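# Place each tool into its matching tray cut-out

## Task

Seat every tool in the tray, each one inside the cut-out that belongs to it, so that all of them stay there once the robot lets go.

## Robot and tools

Robot: two arms, left_arm and right_arm, each with a parallel two-finger gripper. Scene frame: origin at table-top height, midway between the nominal bases; +x points out over the table, +y toward left_arm, +z up. Arm names do not match image sides. Calibrated bases: left_arm at (+0.042, +0.273, 0) m, right_arm at (+0.048, -0.359, 0) m, each turned very slightly about z. A camera stand sits behind the arms. Objects may occasionally get a small shove from outside.

Gripper axes: fingers point along its +z and part along its y. end_effector_position is the spot between the pads, about 1 cm short of the tips. Reported positions and quaternions (wxyz) are in the scene frame and may be a few cm off, worse at long reach. Friction and load can also leave a hand resting a few cm from its command; that alone does not mean contact.

The 14-number row, used by every moving call: one flat list covering both arms. Numbers 1-7 are left_arm: dx, dy, dz, rx, ry, rz, opening; numbers 8-14 are the same for right_arm. All lie in [-1, 1]. dx, dy, dz are offsets along scene axes, scaled so 1.0 = 0.6 m; rx, ry, rz form one rotation vector, 1.0 = 180 degrees, turning about the Hand target's position. These six are offsets from the arm's Hand target as it stands when the action or move begins, not poses, so sending the same offset twice moves twice. All zeros re-requests the present Hand target. Opening is absolute, not an offset: +1 fully open (0.094 m), -1 closed. Writing 0 for opening is a real command (half open); to leave a gripper unchanged, resend its current value from Tool commands.

execute_actions(actions, cameras): actions is a list of actions; each action is a list of up to 15 rows, one per 1/30 s step; a short action repeats its final row to fill 15 steps. Every row in an action counts from that action's starting Hand target. An empty list returns state plus images. cameras: names to show, ["all"], or []; a wrong name voids the call.

move(target, speed, blend, opening_speed, grip_force, blocking, cameras): target is one 14-number row or a list of up to 15 rows; every row is an offset from the same starting Hand targets, not from the row before. Paths are straight, end together, last 0.5 s to 10 s (cut off at 10 s). speed: m/s, 0.002 to 2.9, default 0.25, rotation capped at twice that in rad/s; one value or one per target. blend: corner-rounding radius in m per target; 0 means stop at each. opening_speed: rate of opening change per second on the -1..+1 scale, at least 0.2; use it to close gently on fragile items. grip_force: newtons per pad, 10 to 50 (50 is full), one value or one per arm; it persists, and lower values close slowly (about 4 s at 40, 16 s at 10). blocking=false returns after about 0.5 s while the move continues. The move does not avoid obstacles or the other arm. Faster moves lag and overshoot more. Keep paths away from an arm's own base; go around it. Opening changes in later rows happen on arrival, with all arms pausing.

wait(seconds 0 to 10, cameras): lets time pass holding commands; a running move continues. stop(cameras): brakes a running move. zoom_image(camera, region): camera is cam_high, cam_left_wrist or cam_right_wrist; region [x0, y0, x1, y1] in pixels of that camera's latest image, at most 504 x 504. finished_scene(scene): scene number 1 or 2; ends the scene irreversibly, so call it only when all tools sit in their slots.

Results: Hand target is the last commanded pose after clipping; next offsets count from it. Orientation commands are clipped to within 40 degrees of the measured one per step, so big turns need several steps. grip_measured is the finger opening on the command scale; empty it reads up to 2.5 mm wide, and on a held hard part up to about 3 mm narrower. Joint positions end with opening in metres. Joint torques follow joint order (gripper excluded), include gravity, and joints 1-3 wrap at ±28 N m. Joint velocities may say within noise. The move: line tells how it ended (done, off_target, moving, held, fault) and limits such as paced or held. done means within 10 mm and 2 degrees. MOTOR HOT appears at 75 °C; at 90 °C an OVER-TEMPERATURE FAULT folds that arm for the rest of the scene; at 100 °C it drops. Avoid long holds, stretched arms and pushing at unreachable poses.

Joint ranges (rad): waist -2.618 to 3.054, shoulder 0.000 to 3.142, elbow 0.000 to 3.142 (straight at 2.901), wrist pitch -1.571 to 1.571, wrist yaw -1.571 to 1.571, wrist roll -2.094 to 2.094.

Cameras: cam_high (fixed, 896x504, above and behind), cam_left_wrist and cam_right_wrist (896x504, on the hands). Calibration intrinsics and T_world_to_cam are given per camera; fixed-camera pose may be off by about 2 degrees and 9 mm, wrist images can lag during motion.

Avoid: dropping tools or releasing them while moving, anything leaving the table, fast impacts, hard presses on the table or fixtures, any contact between the two arms or one gripper closing on the other's fingers, strain on wrist camera cables, and arm fault stops. An arm blocked by something keeps pressing; command it back past its gripper to relieve it. Smooth, economical motion is preferred.

Each tool is called after ">>>" as name(argument=value, ...) on one line, values as JSON.

## Session

>>> execute_actions(actions=[])

Scene clock: 0.00 s.
left_arm: end_effector_position=(+0.3485, +0.1561, +0.2935) grip_measured=+1.000 end_effector_quat_wxyz=(+0.524, -0.029, +0.836, -0.159) | right_arm: end_effector_position=(+0.2925, -0.2978, +0.3476) grip_measured=+1.000 end_effector_quat_wxyz=(+0.542, -0.010, +0.840, -0.024)
Joint positions: left_arm=[-0.466 0.906 0.938 -0.451 -0.198 -0.416 0.094] | right_arm=[0.639 0.817 1.198 -0.92 0.64 0.287 0.094]
Joint velocities: within noise
Joint torques (N m): no reading
Motor temperatures (°C): left_arm=[21 24 30 27 23 22 21] | right_arm=[22 21 28 26 24 23 21]
Heat: left arm: 30 °C; right arm: 28 °C.
Hand target: left_arm +0.3491, +0.1600, +0.3100; +0.544, -0.033, +0.823, -0.161 | right_arm +0.2928, -0.2976, +0.3547; +0.549, -0.004, +0.835, -0.020
Tool commands: left_gripper/opening=+1.0 right_gripper/opening=+1.0
camera_calibration:
cam_left_wrist: T_world_to_cam=[[-0.139138, -0.925674, 0.351807, 0.0840008], [-0.943887, 0.0165115, -0.329856, 0.438812], [0.299531, -0.377962, -0.876029, 0.316304], [0, 0, 0, 1]] pos_world=[0.331134, 0.190063, 0.392285]
cam_right_wrist: T_world_to_cam=[[-0.0239165, -0.994969, 0.0972849, -0.328972], [-0.935991, -0.0119013, -0.351823, 0.406158], [0.35121, -0.0994722, -0.930998, 0.298387], [0, 0, 0, 1]] pos_world=[0.267496, -0.292802, 0.452698]

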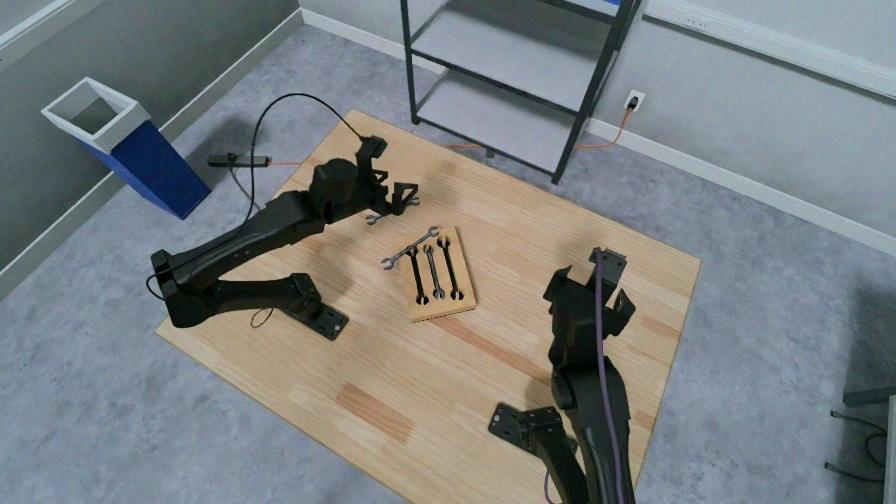

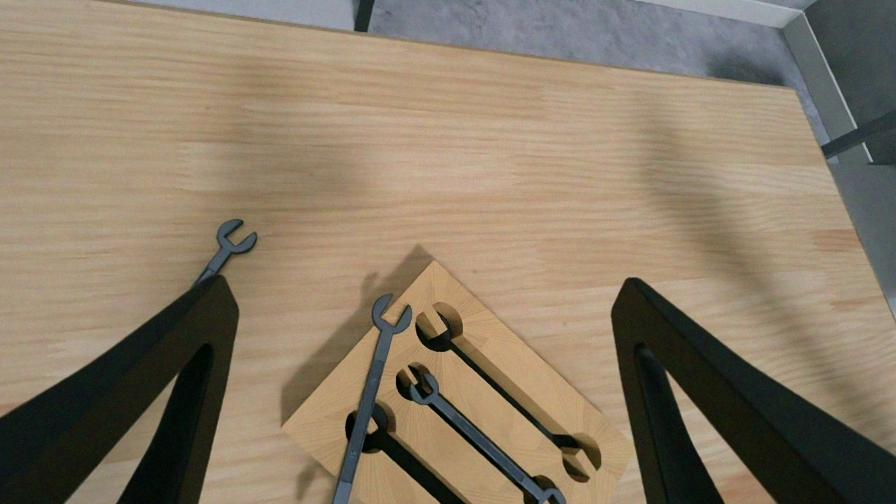

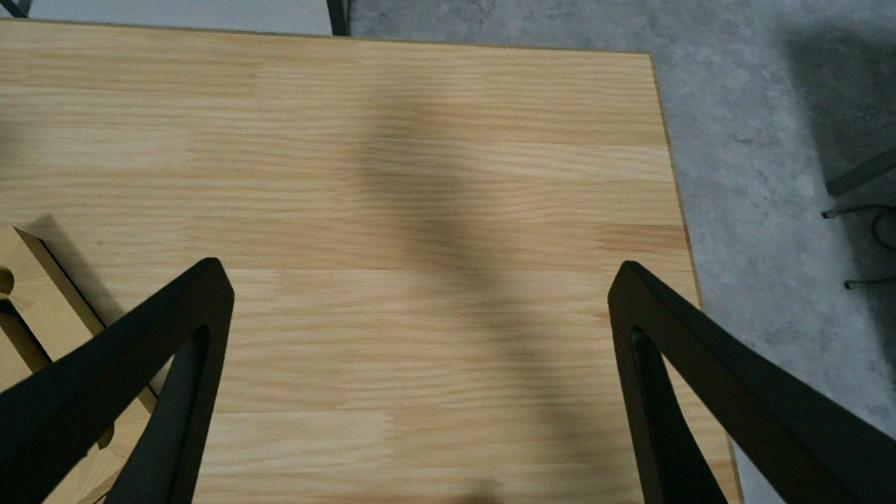

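>>> move(target=[-0.1,0.05,0.12,0,0.12,0.08,1,0,0,0,0,0,0,1], cameras=["cam_high","cam_left_wrist"])

>>> zoom_image(camera="cam_high", region=[350, 180, 500, 330])

>>> zoom_image(camera="cam_left_wrist", region=[200, 0, 700, 504])

Scene clock: 2.90 s.
left_arm: end_effector_position=(+0.2930, +0.1811, +0.3730) grip_measured=+1.000 end_effector_quat_wxyz=(+0.387, -0.156, +0.904, -0.092) | right_arm: end_effector_position=(+0.2925, -0.2978, +0.3476) grip_measured=+1.000 end_effector_quat_wxyz=(+0.542, -0.010, +0.840, -0.024)
Joint positions: left_arm=[-0.609 1.204 1.777 -1.407 -0.396 -0.807 0.094] | right_arm=[0.639 0.817 1.198 -0.92 0.64 0.287 0.094]
Joint torques (N m): left_arm=[-0.65 -0.87 8.08 1.13 -0.49 -0.11] | right_arm=[-0.05 -0.49 6.02 1.41 0.26 0.02]
Heat: left arm: 30 °C; right arm: 28 °C.
Hand target: left_arm +0.2891, +0.1900, +0.3820; +0.397, -0.165, +0.899, -0.083 | right_arm +0.2928, -0.2976, +0.3547; +0.549, -0.004, +0.835, -0.020
Off the commanded pose: left_arm 0.013 m, 2 deg | right_arm 0.007 m, 1 deg.
move: off_target (left_arm)
camera_calibration:
cam_left_wrist: T_world_to_cam=[[0.206657, -0.914335, 0.348258, -0.0306339], [-0.976158, -0.216832, 0.00997302, 0.337103], [0.0663947, -0.342016, -0.937346, 0.496799], [0, 0, 0, 1]] pos_world=[0.302412, 0.214998, 0.472979]
Images, in order (width x height): cam_high 896x504, cam_left_wrist 896x504.

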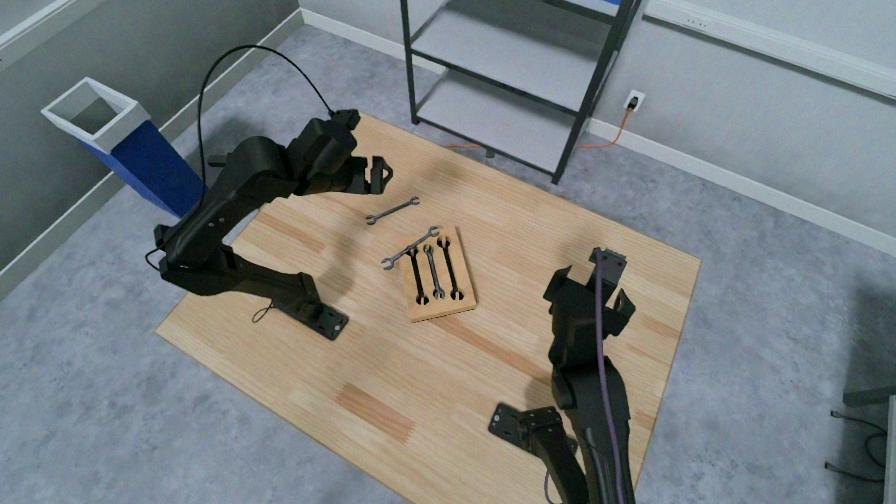

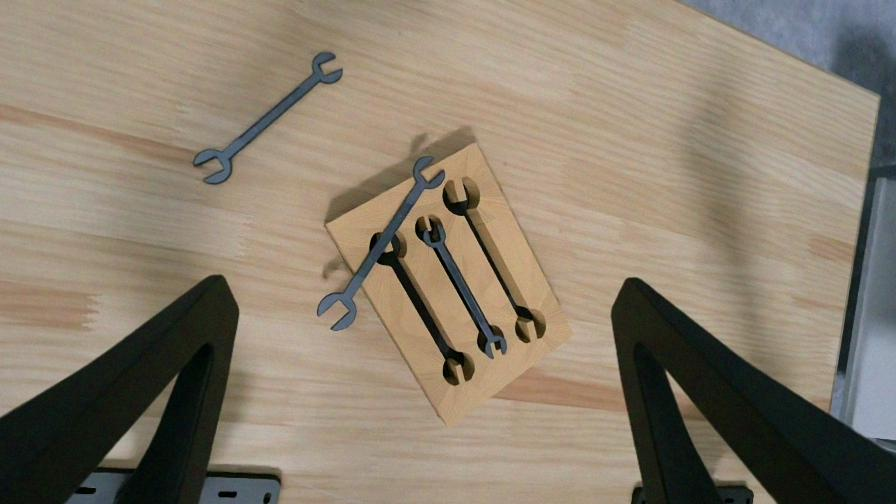

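Scaled by 3.360 from the camera's 896x504 image, which has a finer 1280x720 frame.

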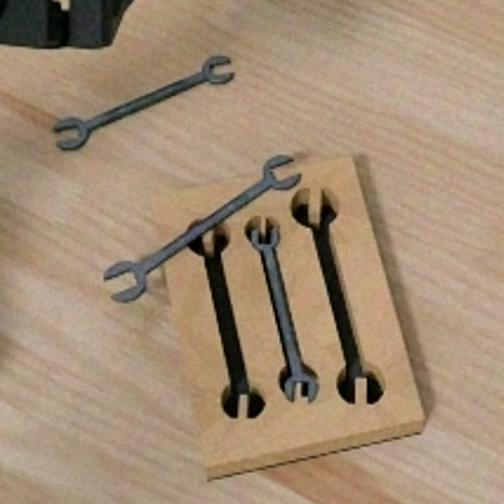

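Scaled by 1.000.

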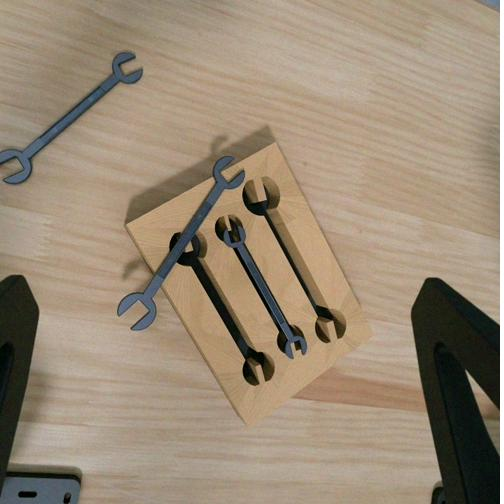

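>>> move(target=[0.02,-0.22,-0.2,0,0,0,1,0,-0.2,0,0,0,0,1], cameras=["cam_left_wrist"])

>>> zoom_image(camera="cam_left_wrist", region=[200, 0, 704, 504])

Scene clock: 7.20 s.
left_arm: end_effector_position=(+0.2922, +0.0581, +0.2533) grip_measured=+1.000 end_effector_quat_wxyz=(+0.371, -0.150, +0.913, -0.074) | right_arm: end_effector_position=(+0.2893, -0.4179, +0.3458) grip_measured=+1.000 end_effector_quat_wxyz=(+0.538, +0.009, +0.843, -0.019)
Joint positions: left_arm=[-1.034 1.374 1.401 -1.115 -0.635 -1.208 0.094] | right_arm=[-0.634 0.772 1.181 -0.906 -0.491 -0.275 0.094]
Joint torques (N m): left_arm=[-0.46 -3.89 5.86 1.44 -0.81 -0.11] | right_arm=[-0.49 0.28 5.96 1.64 -0.34 -0.08]
Heat: left arm: 31 °C; right arm: 29 °C.
Hand target: left_arm +0.3011, +0.0580, +0.2620; +0.397, -0.165, +0.899, -0.083 | right_arm +0.2928, -0.4176, +0.3547; +0.549, -0.004, +0.835, -0.020
Off the commanded pose: left_arm 0.012 m, 4 deg | right_arm 0.010 m, 2 deg.
move: off_target (left_arm)
camera_calibration:
cam_left_wrist: T_world_to_cam=[[0.216042, -0.926559, 0.307918, -0.093054], [-0.976006, -0.213709, 0.0417134, 0.302636], [0.027155, -0.309542, -0.950498, 0.355471], [0, 0, 0, 1]] pos_world=[0.305825, 0.0884892, 0.353904]
Images, in order (width x height): cam_left_wrist 896x504.

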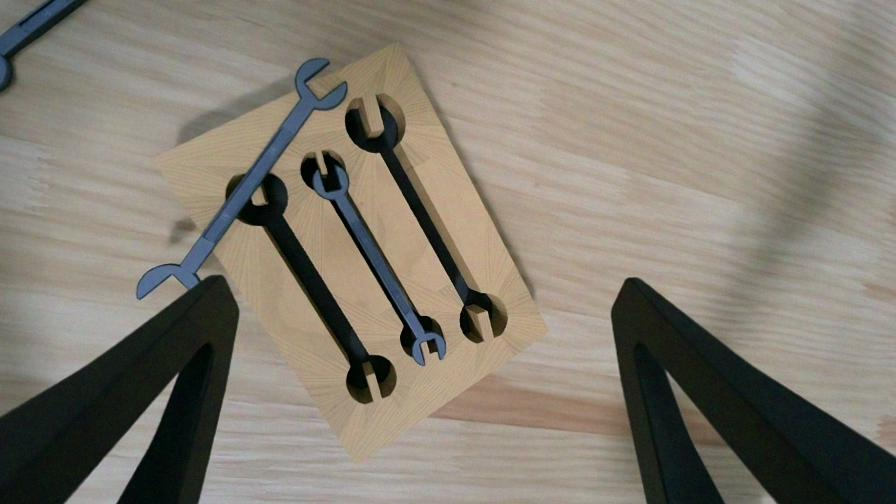

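Scaled by 1.000.

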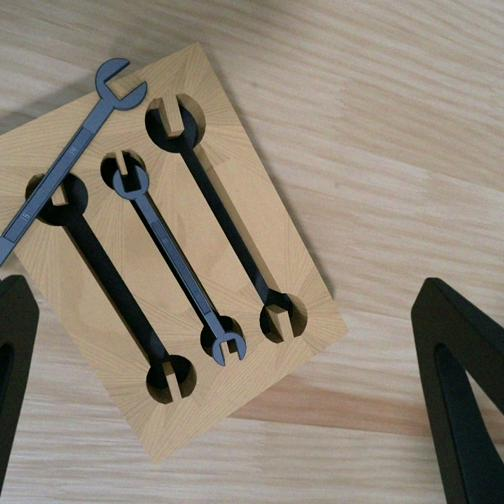

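>>> zoom_image(camera="cam_left_wrist", region=[280, 130, 480, 380])

>>> zoom_image(camera="cam_left_wrist", region=[120, 40, 320, 300])

Scaled by 2.016 from the camera's 896x504 image, which has a finer 1280x720 frame.

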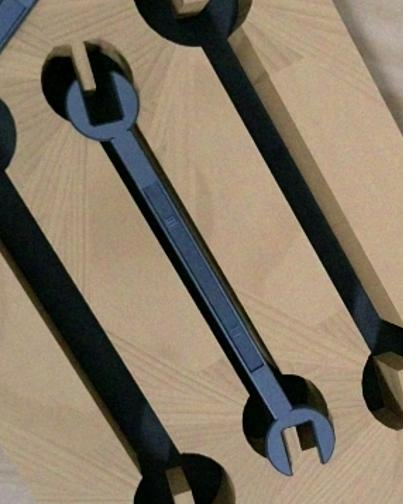

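Scaled by 1.938 from the camera's 896x504 image, which has a finer 1280x720 frame.

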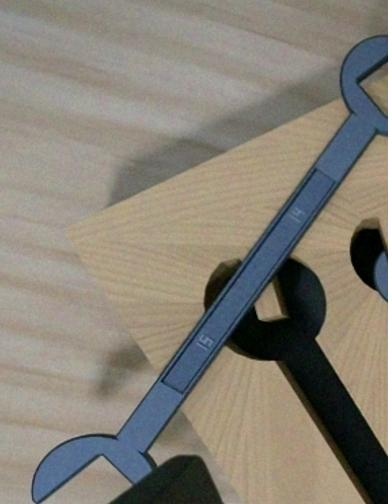

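>>> move(target=[0.12,0.3,0.0,0,0,0,1,0,0,0,0,0,0,1], cameras=["cam_left_wrist"])

>>> zoom_image(camera="cam_left_wrist", region=[200, 0, 704, 504])

Scene clock: 12.60 s.
left_arm: end_effector_position=(+0.3656, +0.2358, +0.2480) grip_measured=+1.000 end_effector_quat_wxyz=(+0.362, -0.170, +0.913, -0.076) | right_arm: end_effector_position=(+0.2893, -0.4176, +0.3459) grip_measured=+1.000 end_effector_quat_wxyz=(+0.538, +0.008, +0.843, -0.018)
Joint positions: left_arm=[-0.165 1.15 1.194 -0.862 -0.105 -0.502 0.094] | right_arm=[-0.634 0.772 1.181 -0.906 -0.492 -0.275 0.094]
Joint torques (N m): left_arm=[0.62 -3.81 5.75 1.99 0.05 0.12] | right_arm=[-0.47 0.27 5.96 1.63 -0.33 -0.07]
Heat: left arm: 31 °C; right arm: 29 °C.
Hand target: left_arm +0.3731, +0.2380, +0.2620; +0.397, -0.165, +0.899, -0.083 | right_arm +0.2928, -0.4176, +0.3547; +0.549, -0.004, +0.835, -0.020
Off the commanded pose: left_arm 0.016 m, 4 deg | right_arm 0.009 m, 2 deg.
move: off_target (left_arm)
camera_calibration:
cam_left_wrist: T_world_to_cam=[[0.253249, -0.911981, 0.322733, 0.0366741], [-0.967202, -0.245452, 0.0653652, 0.410801], [0.0196037, -0.328701, -0.94423, 0.40921], [0, 0, 0, 1]] pos_world=[0.380018, 0.268786, 0.347701]
Images, in order (width x height): cam_left_wrist 896x504.

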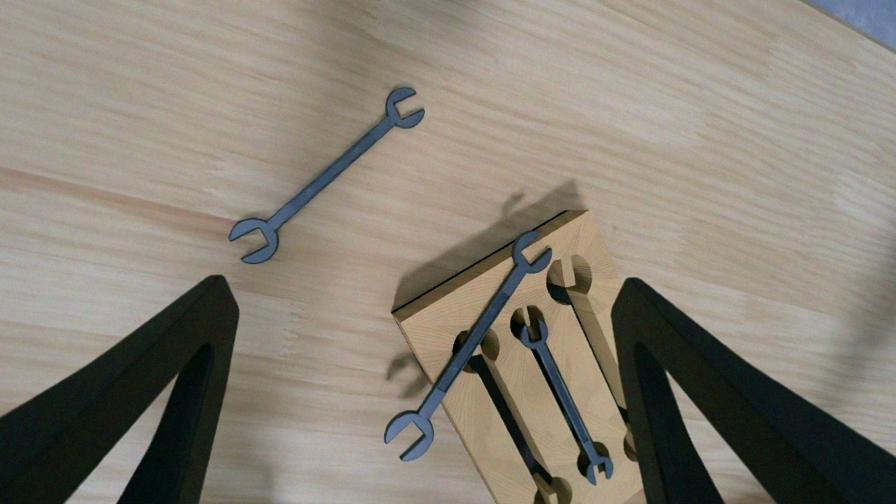

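Scaled by 1.000.

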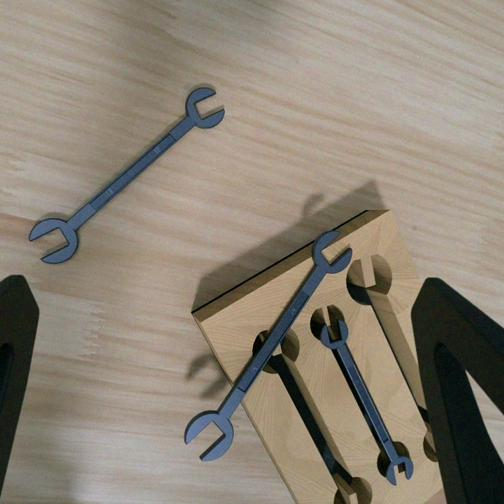

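>>> move(target=[-0.067,-0.1925,-0.237,0.102,0.2516,-0.2158,0,0,0,0,0,0,0,1], cameras=["cam_left_wrist"])

Scene clock: 18.97 s.
left_arm: end_effector_position=(+0.3253, +0.1259, +0.1117) grip_measured=+0.001 end_effector_quat_wxyz=(-0.011, +0.170, +0.985, +0.004) | right_arm: end_effector_position=(+0.2893, -0.4176, +0.3459) grip_measured=+1.000 end_effector_quat_wxyz=(+0.538, +0.008, +0.843, -0.018)
Joint positions: left_arm=[-0.472 1.775 1.475 -1.295 0 -0.14 0.047] | right_arm=[-0.634 0.772 1.181 -0.906 -0.492 -0.275 0.094]
Joint torques (N m): left_arm=[-0.35 -6.05 9.22 0.2 0.08 0.11] | right_arm=[-0.46 0.27 5.97 1.63 -0.34 -0.08]
Heat: left arm: 32 °C; right arm: 30 °C.
Hand target: left_arm +0.3329, +0.1225, +0.1198; -0.001, +0.179, +0.984, +0.000 | right_arm +0.2928, -0.4176, +0.3547; +0.549, -0.004, +0.835, -0.020
Off the commanded pose: left_arm 0.012 m, 2 deg | right_arm 0.009 m, 2 deg.
move: off_target (left_arm)
camera_calibration:
cam_left_wrist: T_world_to_cam=[[-0.292672, -0.955339, 0.0408666, 0.205266], [-0.649468, 0.229971, 0.724779, 0.116976], [-0.701808, 0.185581, -0.687768, 0.386447], [0, 0, 0, 1]] pos_world=[0.407259, 0.0974801, 0.172616]
Images, in order (width x height): cam_left_wrist 896x504.

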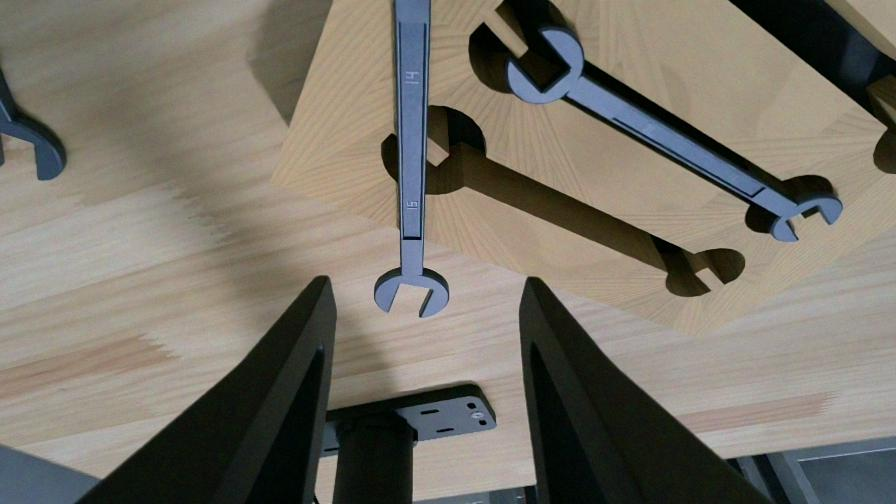

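>>> move(target=[[0.002,0.0055,-0.08,0,0,0,-0.2,0,0,0,0,0,0,1],[0.002,0.0055,-0.128,0,0,0,-0.2,0,0,0,0,0,0,1]], speed=[0.15,0.05])

>>> move(target=[0,0,0,0,0,0,-0.9,0,0,0,0,0,0,1], opening_speed=0.5, grip_force=[20,50], cameras=["cam_left_wrist"])

Scene clock: 22.77 s.
left_arm: end_effector_position=(+0.3274, +0.1238, +0.0478) grip_measured=-0.199 end_effector_quat_wxyz=(-0.007, +0.177, +0.984, +0.002) | right_arm: end_effector_position=(+0.2893, -0.4176, +0.3459) grip_measured=+1.000 end_effector_quat_wxyz=(+0.538, +0.008, +0.843, -0.018)
Joint positions: left_arm=[-0.475 1.821 1.274 -1.039 0 -0.129 0.038] | right_arm=[-0.634 0.772 1.181 -0.906 -0.492 -0.275 0.094]
Joint torques (N m): left_arm=[0.73 -6.09 5 0.59 0.1 0.11] | right_arm=[-0.49 0.27 5.97 1.64 -0.34 -0.07]
Heat: left arm: 32 °C; right arm: 30 °C.
Hand target: left_arm +0.3341, +0.1258, +0.0430; -0.001, +0.179, +0.984, +0.000 | right_arm +0.2928, -0.4176, +0.3547; +0.549, -0.004, +0.835, -0.020
Off the commanded pose: left_arm 0.009 m, 1 deg | right_arm 0.009 m, 2 deg.
move: done

Scene clock: 25.37 s.
left_arm: end_effector_position=(+0.3303, +0.1294, +0.0478) grip_measured=-0.774 end_effector_quat_wxyz=(-0.006, +0.171, +0.985, +0.006) | right_arm: end_effector_position=(+0.2893, -0.4176, +0.3459) grip_measured=+1.000 end_effector_quat_wxyz=(+0.538, +0.008, +0.843, -0.018)
Joint positions: left_arm=[-0.46 1.821 1.274 -1.039 -0.008 -0.128 0.011] | right_arm=[-0.634 0.772 1.181 -0.906 -0.492 -0.275 0.094]
Joint torques (N m): left_arm=[0.5 -6 5.04 0.56 0.07 0.11] | right_arm=[-0.47 0.27 5.96 1.63 -0.34 -0.08]
Heat: left arm: 31 °C; right arm: 30 °C.
Hand target: left_arm +0.3341, +0.1258, +0.0430; -0.001, +0.179, +0.984, +0.000 | right_arm +0.2928, -0.4176, +0.3547; +0.549, -0.004, +0.835, -0.020
Off the commanded pose: left_arm 0.007 m, 1 deg | right_arm 0.009 m, 2 deg.
grip_force (N): 20, 50
move: done
camera_calibration:
cam_left_wrist: T_world_to_cam=[[-0.293291, -0.955375, 0.0351937, 0.2131], [-0.657733, 0.228359, 0.717802, 0.168928], [-0.693807, 0.187377, -0.695357, 0.342812], [0, 0, 0, 1]] pos_world=[0.411455, 0.100779, 0.10962]
Images, in order (width x height): cam_left_wrist 896x504.

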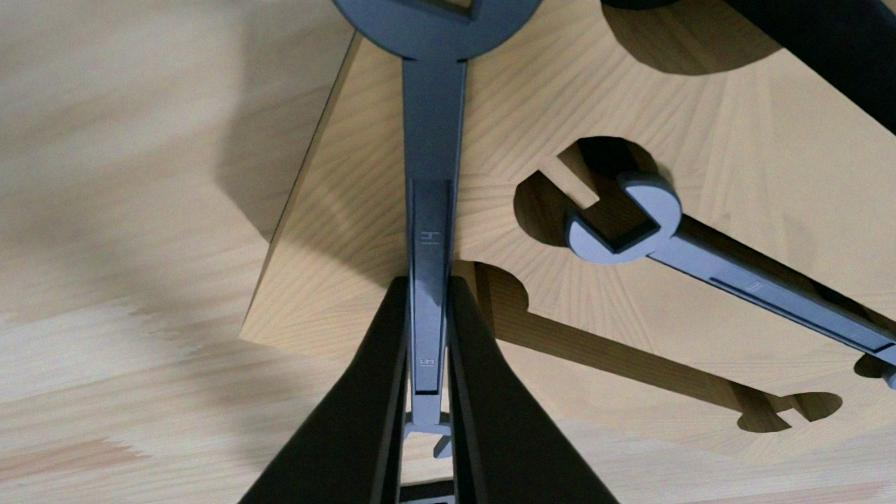

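>>> move(target=[[0,0,0.1,0,0,0,-0.95,0,0,0,0,0,0,1],[-0.006,-0.225,0.1,0,0,-0.645,-0.95,0,0,0,0,0,0,1],[-0.006,-0.225,0.055,0,0,-0.645,-0.95,0,0,0,0,0,0,1]], speed=[0.15,0.25,0.15], grip_force=[50,50], cameras=["cam_left_wrist","cam_high"])

>>> zoom_image(camera="cam_high", region=[380, 210, 490, 330])

Scene clock: 33.10 s.
left_arm: end_effector_position=(+0.3284, -0.0055, +0.0803) grip_measured=-0.815 end_effector_quat_wxyz=(-0.006, +0.926, +0.377, +0.004) | right_arm: end_effector_position=(+0.2893, -0.4176, +0.3459) grip_measured=+1.000 end_effector_quat_wxyz=(+0.538, +0.008, +0.843, -0.018)
Joint positions: left_arm=[-0.77 2.085 1.774 -1.267 -0.012 1.589 0.009] | right_arm=[-0.634 0.772 1.181 -0.906 -0.492 -0.275 0.094]
Joint torques (N m): left_arm=[-0.49 -8.62 5.46 0.48 0.06 0.14] | right_arm=[-0.49 0.28 5.97 1.63 -0.34 -0.08]
Heat: left arm: 32 °C; right arm: 31 °C.
Hand target: left_arm +0.3305, -0.0092, +0.0760; +0.000, +0.929, +0.369, +0.001 | right_arm +0.2928, -0.4176, +0.3547; +0.549, -0.004, +0.835, -0.020
Off the commanded pose: left_arm 0.006 m, 1 deg | right_arm 0.009 m, 2 deg.
move: done
camera_calibration:
cam_left_wrist: T_world_to_cam=[[-0.728452, 0.68312, 0.0520124, 0.233107], [0.503348, 0.482155, 0.717055, -0.204653], [0.464756, 0.54852, -0.695074, 0.0109213], [0, 0, 0, 1]] pos_world=[0.267744, -0.0665561, 0.142214]
Images, in order (width x height): cam_high 896x504, cam_left_wrist 896x504.

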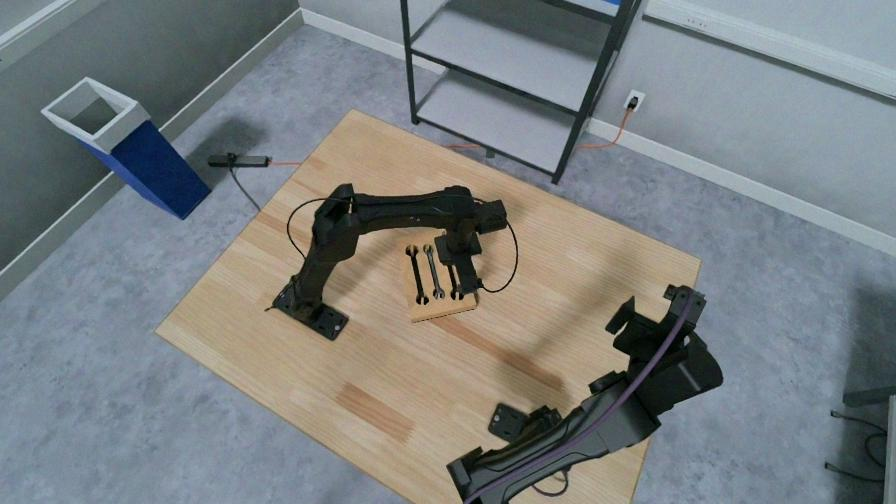

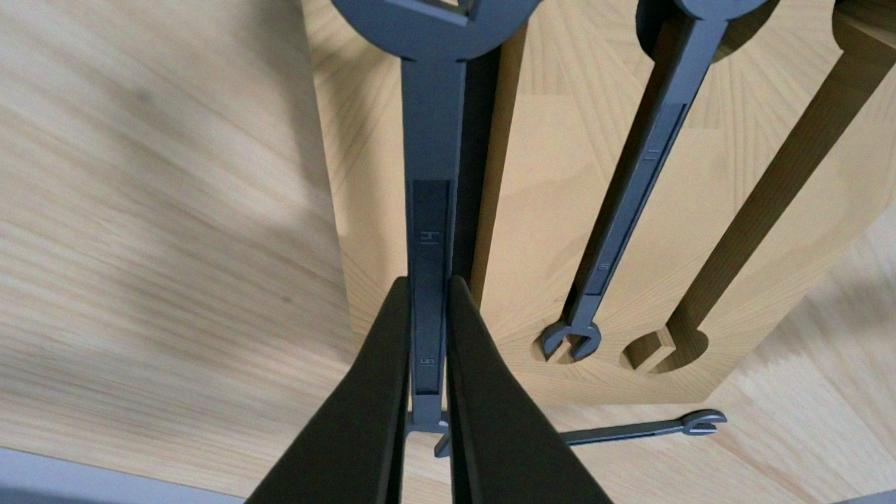

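Scaled by 4.200 from the camera's 896x504 image, which has a finer 1280x720 frame.

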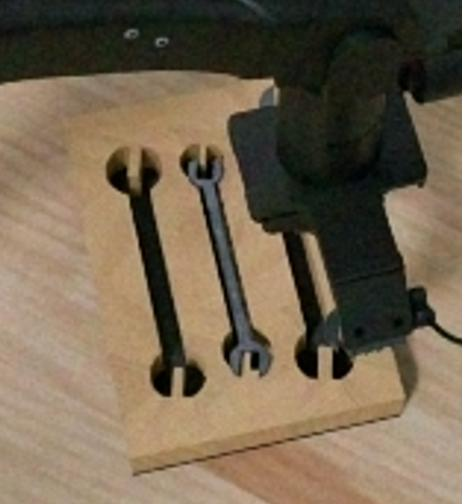

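>>> zoom_image(camera="cam_left_wrist", region=[540, 60, 740, 300])

Scaled by 2.100 from the camera's 896x504 image, which has a finer 1280x720 frame.

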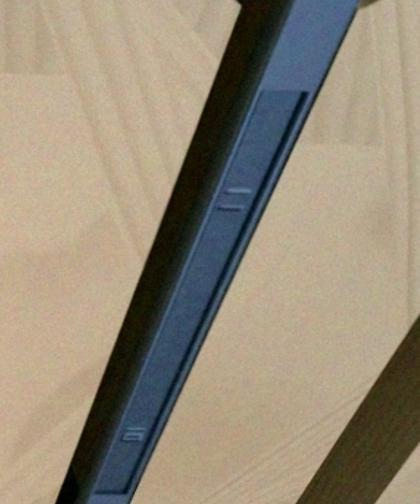

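>>> move(target=[-0.0163,0.0167,-0.025,0,0,0,-0.95,0,0,0,0,0,0,1], speed=0.12, cameras=["cam_left_wrist","cam_high"])

>>> zoom_image(camera="cam_high", region=[380, 210, 490, 330])

Scene clock: 38.27 s.
left_arm: end_effector_position=(+0.3193, +0.0051, +0.0484) grip_measured=-0.815 end_effector_quat_wxyz=(-0.023, +0.926, +0.377, -0.003) | right_arm: end_effector_position=(+0.2893, -0.4176, +0.3459) grip_measured=+1.000 end_effector_quat_wxyz=(+0.538, +0.008, +0.843, -0.018)
Joint positions: left_arm=[-0.767 2.085 1.645 -1.177 -0.012 1.59 0.009] | right_arm=[-0.634 0.772 1.181 -0.906 -0.492 -0.275 0.094]
Joint torques (N m): left_arm=[-0.43 -12.57 5.05 0.35 0.08 0.1] | right_arm=[-0.47 0.28 5.98 1.63 -0.34 -0.08]
Heat: left arm: 32 °C; right arm: 31 °C.
Hand target: left_arm +0.3207, +0.0009, +0.0610; +0.000, +0.929, +0.369, +0.001 | right_arm +0.2928, -0.4176, +0.3547; +0.549, -0.004, +0.835, -0.020
Off the commanded pose: left_arm 0.013 m, 3 deg | right_arm 0.009 m, 2 deg.
move: off_target (left_arm)
camera_calibration:
cam_left_wrist: T_world_to_cam=[[-0.727515, 0.680118, 0.09034, 0.21875], [0.5223, 0.463631, 0.715716, -0.188172], [0.444886, 0.567879, -0.692524, -0.00680885], [0, 0, 0, 1]] pos_world=[0.260456, -0.0576669, 0.110201]
Images, in order (width x height): cam_high 896x504, cam_left_wrist 896x504.

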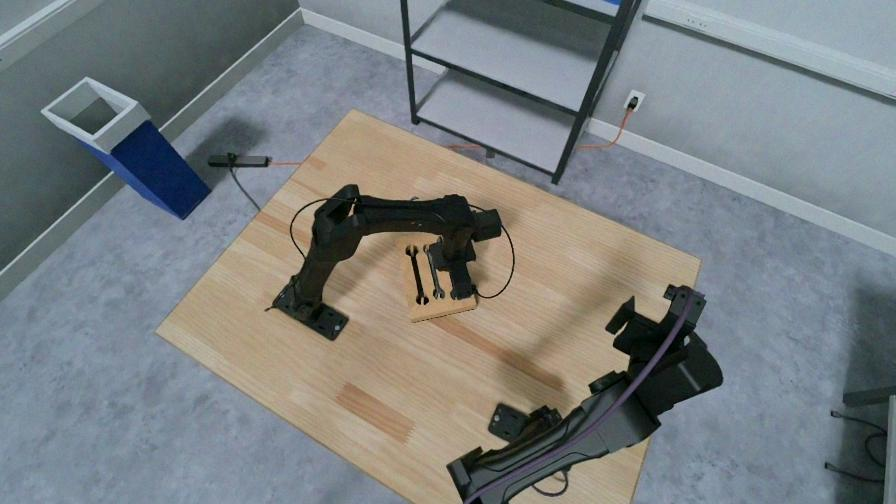

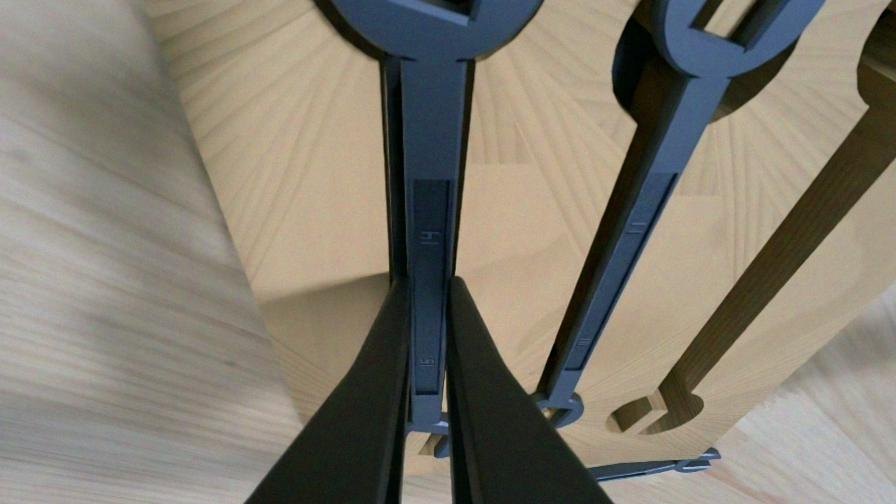

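Scaled by 4.200 from the camera's 896x504 image, which has a finer 1280x720 frame.

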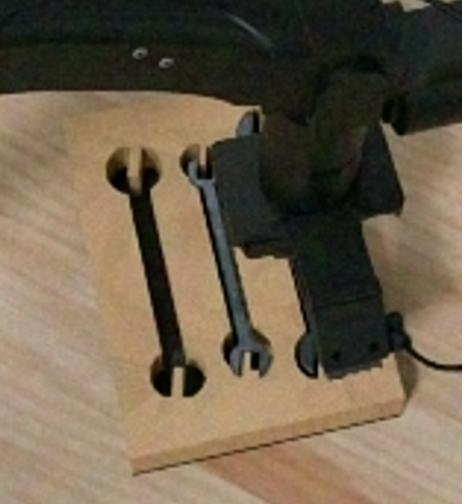

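>>> move(target=[0.001,-0.001,-0.003,0,0,0,-0.95,0,0,0,0,0,0,1], speed=0.05)

>>> move(target=[0,0,0,0,0,0,-0.5,0,0,0,0,0,0,1], opening_speed=0.4, cameras=["cam_left_wrist"])

Scene clock: 40.40 s.
left_arm: end_effector_position=(+0.3190, +0.0037, +0.0483) grip_measured=-0.815 end_effector_quat_wxyz=(-0.022, +0.926, +0.376, -0.003) | right_arm: end_effector_position=(+0.2893, -0.4176, +0.3459) grip_measured=+1.000 end_effector_quat_wxyz=(+0.538, +0.008, +0.843, -0.018)
Joint positions: left_arm=[-0.77 2.085 1.645 -1.174 -0.012 1.59 0.009] | right_arm=[-0.634 0.772 1.181 -0.906 -0.492 -0.275 0.094]
Joint torques (N m): left_arm=[-0.47 -12.1 5.01 0.37 0.07 0.1] | right_arm=[-0.49 0.28 5.96 1.64 -0.33 -0.08]
Motor temperatures (°C): left_arm=[21 26 32 29 23 22 22] | right_arm=[22 21 31 31 24 23 21]
Heat: left arm: 32 °C; right arm: 31 °C.
Hand target: left_arm +0.3213, +0.0003, +0.0592; +0.000, +0.929, +0.369, +0.001 | right_arm +0.2928, -0.4176, +0.3547; +0.549, -0.004, +0.835, -0.020
Off the commanded pose: left_arm 0.012 m, 3 deg | right_arm 0.009 m, 2 deg.
move: off_target (left_arm)

Scene clock: 42.03 s.
left_arm: end_effector_position=(+0.3190, +0.0037, +0.0483) grip_measured=-0.501 end_effector_quat_wxyz=(-0.022, +0.926, +0.376, -0.003) | right_arm: end_effector_position=(+0.2893, -0.4176, +0.3459) grip_measured=+1.000 end_effector_quat_wxyz=(+0.538, +0.008, +0.843, -0.018)
Joint positions: left_arm=[-0.77 2.085 1.645 -1.174 -0.012 1.59 0.023] | right_arm=[-0.634 0.772 1.181 -0.906 -0.492 -0.275 0.094]
Joint torques (N m): left_arm=[-0.43 -12.04 4.98 0.38 0.05 0.09] | right_arm=[-0.47 0.28 5.97 1.63 -0.34 -0.08]
Heat: left arm: 32 °C; right arm: 31 °C.
Hand target: left_arm +0.3213, +0.0003, +0.0592; +0.000, +0.929, +0.369, +0.001 | right_arm +0.2928, -0.4176, +0.3547; +0.549, -0.004, +0.835, -0.020
Off the commanded pose: left_arm 0.012 m, 3 deg | right_arm 0.009 m, 2 deg.
move: off_target (left_arm)
camera_calibration:
cam_left_wrist: T_world_to_cam=[[-0.725631, 0.682526, 0.0872882, 0.21898], [0.522158, 0.463585, 0.715849, -0.187375], [0.44812, 0.56502, -0.692777, -0.0069526], [0, 0, 0, 1]] pos_world=[0.259854, -0.0586665, 0.110202]
Images, in order (width x height): cam_left_wrist 896x504.

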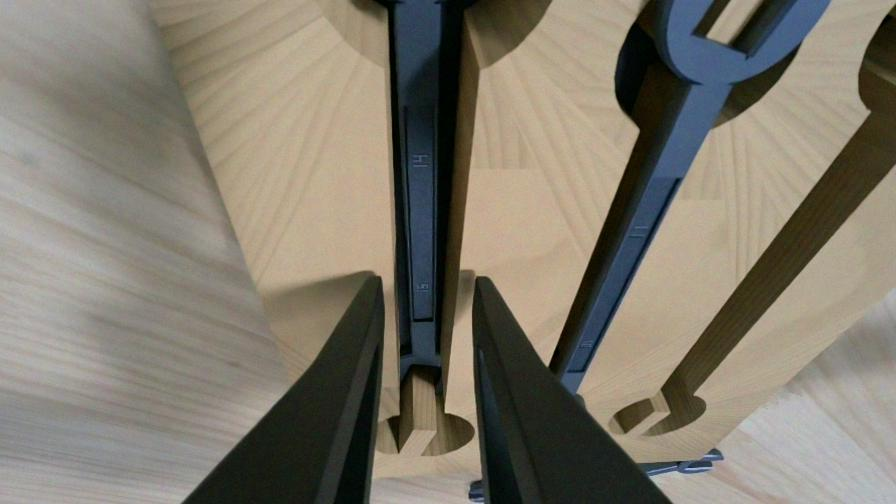

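>>> move(target=[[0,0,0.08,0,0,0,-0.2,0,0,0,0,0,0,1],[-0.04,0.055,0.06,0,0,0,-0.2,0,0,0,0,0,0,1]], cameras=["cam_left_wrist","cam_high"])

Scene clock: 46.77 s.
left_arm: end_effector_position=(+0.2939, +0.0346, +0.0806) grip_measured=-0.201 end_effector_quat_wxyz=(-0.030, +0.927, +0.374, -0.006) | right_arm: end_effector_position=(+0.2893, -0.4176, +0.3459) grip_measured=+1.000 end_effector_quat_wxyz=(+0.538, +0.008, +0.843, -0.018)
Joint positions: left_arm=[-0.757 1.927 1.546 -1.249 -0.012 1.607 0.038] | right_arm=[-0.634 0.772 1.181 -0.906 -0.492 -0.275 0.094]
Joint torques (N m): left_arm=[0.42 -12.41 4.85 0.36 0.04 0.12] | right_arm=[-0.49 0.27 5.98 1.63 -0.34 -0.08]
Heat: left arm: 32 °C; right arm: 31 °C.
Hand target: left_arm +0.2973, +0.0333, +0.0952; +0.000, +0.929, +0.369, +0.001 | right_arm +0.2928, -0.4176, +0.3547; +0.549, -0.004, +0.835, -0.020
Off the commanded pose: left_arm 0.015 m, 3 deg | right_arm 0.009 m, 2 deg.
move: off_target (left_arm)
camera_calibration:
cam_left_wrist: T_world_to_cam=[[-0.721266, 0.684762, 0.104288, 0.17411], [0.53341, 0.453062, 0.714289, -0.214409], [0.441869, 0.570821, -0.692037, 0.0108417], [0, 0, 0, 1]] pos_world=[0.235157, -0.0282717, 0.142495]
Images, in order (width x height): cam_high 896x504, cam_left_wrist 896x504.

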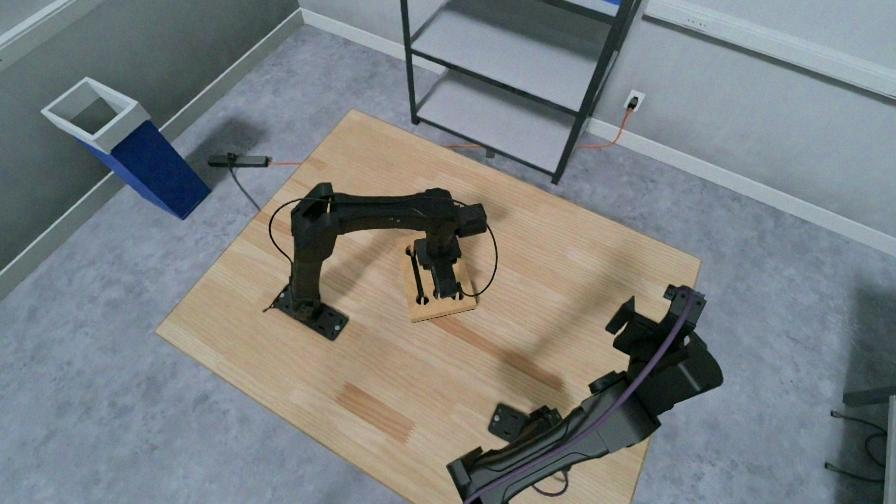

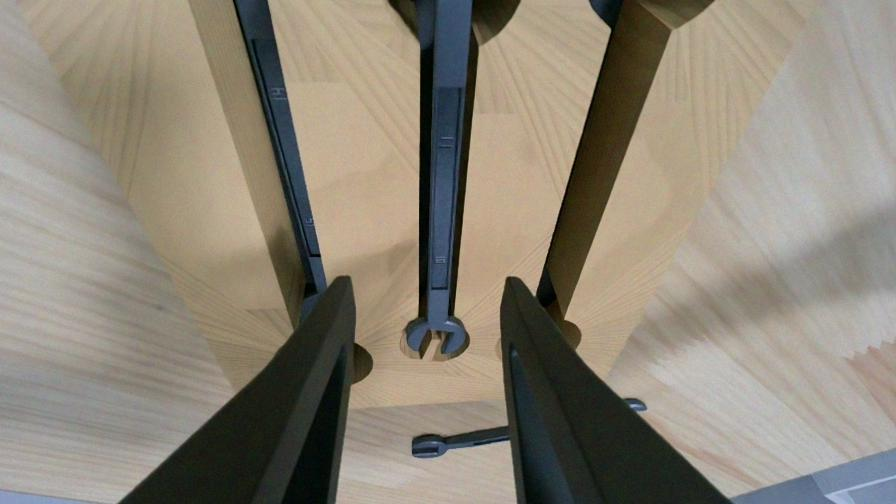

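>>> move(target=[[0.0015,0.011,-0.05,0,0,0,-0.3,0,0,0,0,0,0,1],[0.0015,0.011,-0.075,0,0,0,-0.3,0,0,0,0,0,0,1]], speed=[0.12,0.05], cameras=["cam_left_wrist"])

Scene clock: 51.27 s.
left_arm: end_effector_position=(+0.2945, +0.0455, +0.0453) grip_measured=-0.299 end_effector_quat_wxyz=(-0.027, +0.926, +0.377, -0.006) | right_arm: end_effector_position=(+0.2893, -0.4176, +0.3459) grip_measured=+1.000 end_effector_quat_wxyz=(+0.538, +0.008, +0.843, -0.018)
Joint positions: left_arm=[-0.733 1.923 1.398 -1.099 -0.012 1.624 0.033] | right_arm=[-0.634 0.772 1.181 -0.906 -0.492 -0.275 0.094]
Joint torques (N m): left_arm=[0.51 -10.24 3.92 0.6 0.08 0.12] | right_arm=[-0.47 0.28 5.97 1.64 -0.34 -0.07]
Heat: left arm: 31 °C; right arm: 31 °C.
Hand target: left_arm +0.2982, +0.0399, +0.0502; +0.000, +0.929, +0.369, +0.001 | right_arm +0.2928, -0.4176, +0.3547; +0.549, -0.004, +0.835, -0.020
Off the commanded pose: left_arm 0.008 m, 3 deg | right_arm 0.009 m, 2 deg.
move: off_target (left_arm)
camera_calibration:
cam_left_wrist: T_world_to_cam=[[-0.7269, 0.679653, 0.0984274, 0.172985], [0.527295, 0.460542, 0.714045, -0.193024], [0.439973, 0.57094, -0.693146, -0.0196261], [0, 0, 0, 1]] pos_world=[0.236158, -0.0174686, 0.107198]
Images, in order (width x height): cam_left_wrist 896x504.

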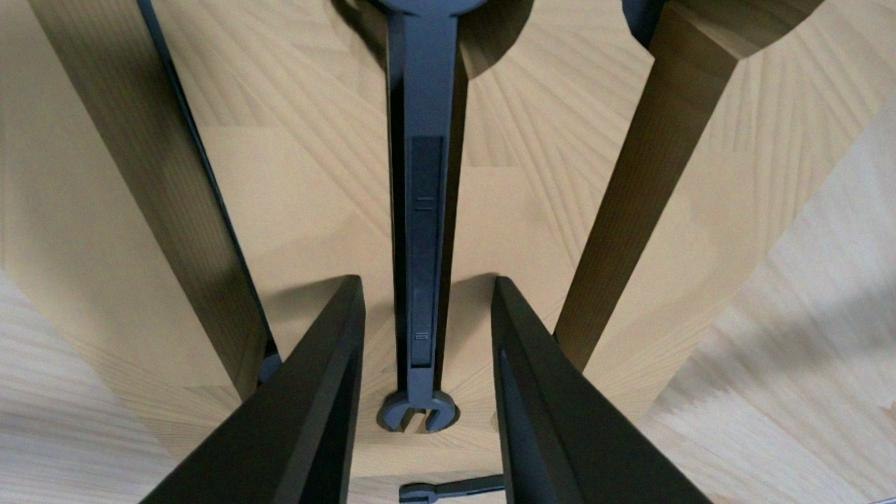

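>>> move(target=[0,0,0,0,0,0,-0.85,0,0,0,0,0,0,1], opening_speed=0.5, grip_force=[20,50])

>>> move(target=[[0,0,0.008,0,0,0,-0.85,0,0,0,0,0,0,1],[0.009,0.01,0.006,0,0,0,-0.85,0,0,0,0,0,0,1]], speed=0.04, cameras=["cam_left_wrist"])

Scene clock: 54.23 s.
left_arm: end_effector_position=(+0.3020, +0.0373, +0.0445) grip_measured=-0.817 end_effector_quat_wxyz=(-0.006, +0.927, +0.376, +0.004) | right_arm: end_effector_position=(+0.2893, -0.4176, +0.3459) grip_measured=+1.000 end_effector_quat_wxyz=(+0.538, +0.008, +0.843, -0.018)
Joint positions: left_arm=[-0.736 1.923 1.397 -1.053 -0.012 1.624 0.009] | right_arm=[-0.634 0.772 1.181 -0.906 -0.492 -0.275 0.094]
Joint torques (N m): left_arm=[0.51 -10.43 3.99 0.28 0.07 0.1] | right_arm=[-0.49 0.25 5.97 1.63 -0.34 -0.08]
Heat: left arm: 31 °C; right arm: 31 °C.
Hand target: left_arm +0.2982, +0.0399, +0.0502; +0.000, +0.929, +0.369, +0.001 | right_arm +0.2928, -0.4176, +0.3547; +0.549, -0.004, +0.835, -0.020
Off the commanded pose: left_arm 0.007 m, 1 deg | right_arm 0.009 m, 2 deg.
grip_force (N): 20, 50
move: done

Scene clock: 55.77 s.
left_arm: end_effector_position=(+0.3024, +0.0378, +0.0445) grip_measured=-0.817 end_effector_quat_wxyz=(-0.004, +0.929, +0.370, -0.002) | right_arm: end_effector_position=(+0.2893, -0.4176, +0.3459) grip_measured=+1.000 end_effector_quat_wxyz=(+0.538, +0.008, +0.843, -0.018)
Joint positions: left_arm=[-0.727 1.923 1.397 -1.053 0.001 1.646 0.009] | right_arm=[-0.634 0.772 1.181 -0.906 -0.492 -0.275 0.094]
Joint torques (N m): left_arm=[1.03 -10.73 4.85 0.17 0.04 0.14] | right_arm=[-0.49 0.28 5.97 1.63 -0.34 -0.07]
Heat: left arm: 31 °C; right arm: 31 °C.
Hand target: left_arm +0.3036, +0.0459, +0.0538; +0.000, +0.929, +0.369, +0.001 | right_arm +0.2928, -0.4176, +0.3547; +0.549, -0.004, +0.835, -0.020
Off the commanded pose: left_arm 0.012 m, 1 deg | right_arm 0.009 m, 2 deg.
grip_force (N): 20, 50
move: off_target (left_arm)
camera_calibration:
cam_left_wrist: T_world_to_cam=[[-0.718401, 0.693537, 0.0539131, 0.182883], [0.517952, 0.481563, 0.706981, -0.190766], [0.464355, 0.535821, -0.705174, -0.0246639], [0, 0, 0, 1]] pos_world=[0.241644, -0.0217544, 0.107616]
Images, in order (width x height): cam_left_wrist 896x504.

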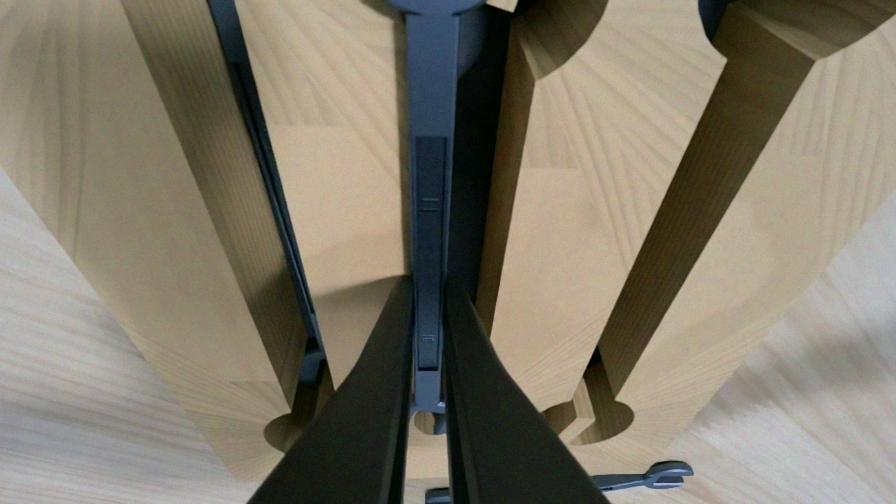

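>>> move(target=[[0,0,0.04,0,0,0,-0.85,0,0,0,0,0,0,1],[-0.005,0.012,0.04,0,0,0,-0.85,0,0,0,0,0,0,1],[-0.005,0.012,0.01,0,0,0,-0.85,0,0,0,0,0,0,1]], speed=0.1, grip_force=[40,50], cameras=["cam_left_wrist"])

Scene clock: 60.00 s.
left_arm: end_effector_position=(+0.2952, +0.0543, +0.0491) grip_measured=-0.834 end_effector_quat_wxyz=(-0.024, +0.928, +0.372, -0.006) | right_arm: end_effector_position=(+0.2893, -0.4176, +0.3459) grip_measured=+1.000 end_effector_quat_wxyz=(+0.538, +0.008, +0.843, -0.018)
Joint positions: left_arm=[-0.711 1.896 1.377 -1.1 -0.011 1.656 0.008] | right_arm=[-0.634 0.772 1.181 -0.906 -0.492 -0.275 0.094]
Joint torques (N m): left_arm=[0.55 -10.78 4.96 0.36 0.06 0.14] | right_arm=[-0.47 0.25 5.97 1.63 -0.34 -0.08]
Heat: left arm: 31 °C; right arm: 31 °C.
Hand target: left_arm +0.3006, +0.0531, +0.0598; +0.000, +0.929, +0.369, +0.001 | right_arm +0.2928, -0.4176, +0.3547; +0.549, -0.004, +0.835, -0.020
Off the commanded pose: left_arm 0.012 m, 3 deg | right_arm 0.009 m, 2 deg.
grip_force (N): 40, 50
move: off_target (left_arm)
camera_calibration:
cam_left_wrist: T_world_to_cam=[[-0.719748, 0.68783, 0.0940851, 0.164762], [0.53142, 0.458662, 0.712195, -0.201219], [0.446716, 0.5626, -0.695648, -0.0235837], [0, 0, 0, 1]] pos_world=[0.236054, -0.00776818, 0.1114]
Images, in order (width x height): cam_left_wrist 896x504.

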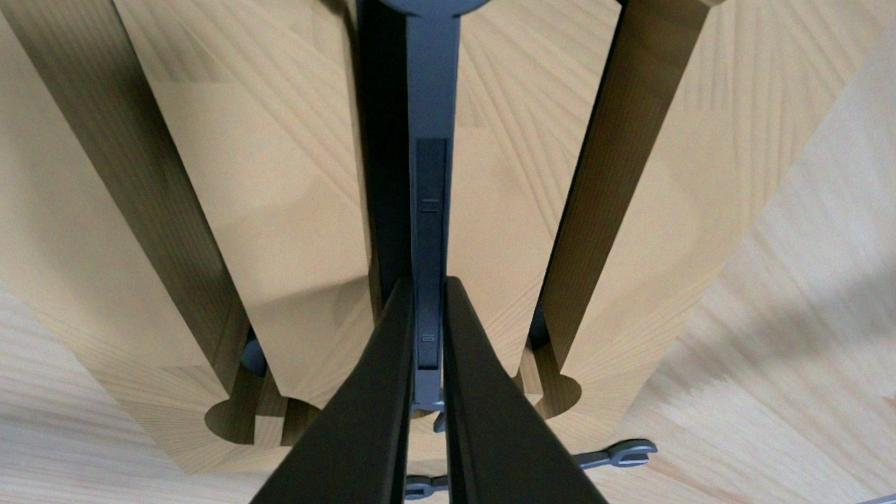

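>>> move(target=[[0,0,0.03,0,0,0,-0.85,0,0,0,0,0,0,1],[0.0055,-0.0075,0.03,0,0,0,-0.85,0,0,0,0,0,0,1],[0.0055,-0.0075,0.001,0,0,0,-0.85,0,0,0,0,0,0,1]], speed=0.1, cameras=["cam_left_wrist"])

Scene clock: 63.00 s.
left_arm: end_effector_position=(+0.3004, +0.0490, +0.0564) grip_measured=-0.834 end_effector_quat_wxyz=(-0.014, +0.928, +0.372, -0.001) | right_arm: end_effector_position=(+0.2893, -0.4176, +0.3459) grip_measured=+1.000 end_effector_quat_wxyz=(+0.538, +0.008, +0.843, -0.018)
Joint positions: left_arm=[-0.713 1.896 1.407 -1.109 -0.011 1.656 0.008] | right_arm=[-0.634 0.772 1.181 -0.906 -0.492 -0.275 0.094]
Joint torques (N m): left_arm=[0.29 -9.14 5 0.42 0.06 0.07] | right_arm=[-0.47 0.27 5.97 1.63 -0.34 -0.08]
Heat: left arm: 31 °C; right arm: 31 °C.
Hand target: left_arm +0.3039, +0.0486, +0.0604; +0.000, +0.929, +0.369, +0.001 | right_arm +0.2928, -0.4176, +0.3547; +0.549, -0.004, +0.835, -0.020
Off the commanded pose: left_arm 0.005 m, 2 deg | right_arm 0.009 m, 2 deg.
grip_force (N): 40, 50
move: done
camera_calibration:
cam_left_wrist: T_world_to_cam=[[-0.720027, 0.690126, 0.0727108, 0.17262], [0.520624, 0.467941, 0.71413, -0.204011], [0.458815, 0.552048, -0.696227, -0.0210158], [0, 0, 0, 1]] pos_world=[0.240147, -0.0120627, 0.118507]
Images, in order (width x height): cam_left_wrist 896x504.

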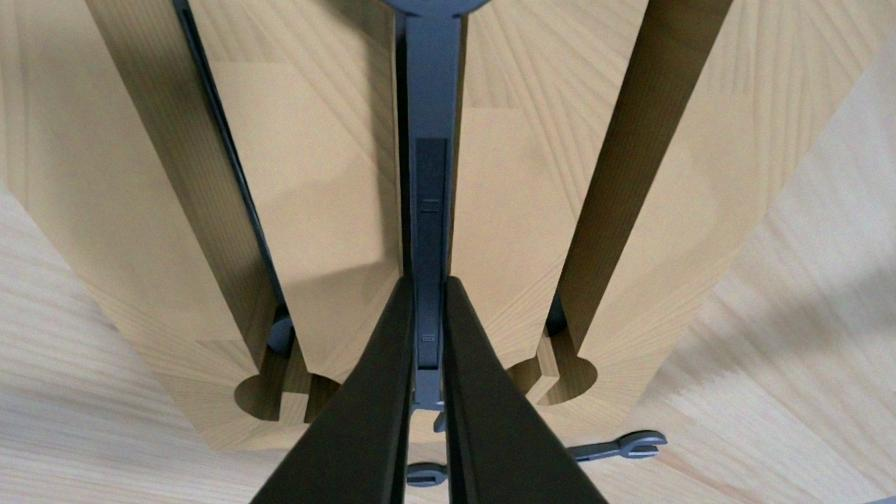

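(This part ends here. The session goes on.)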